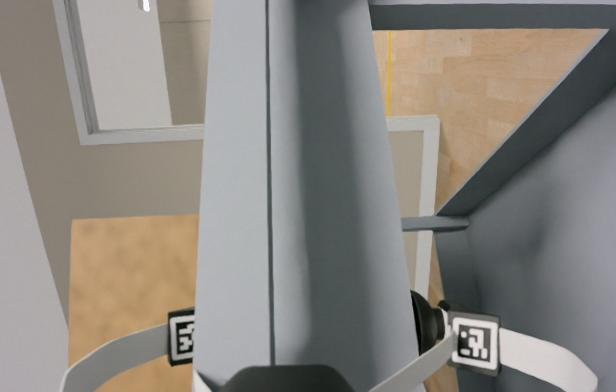

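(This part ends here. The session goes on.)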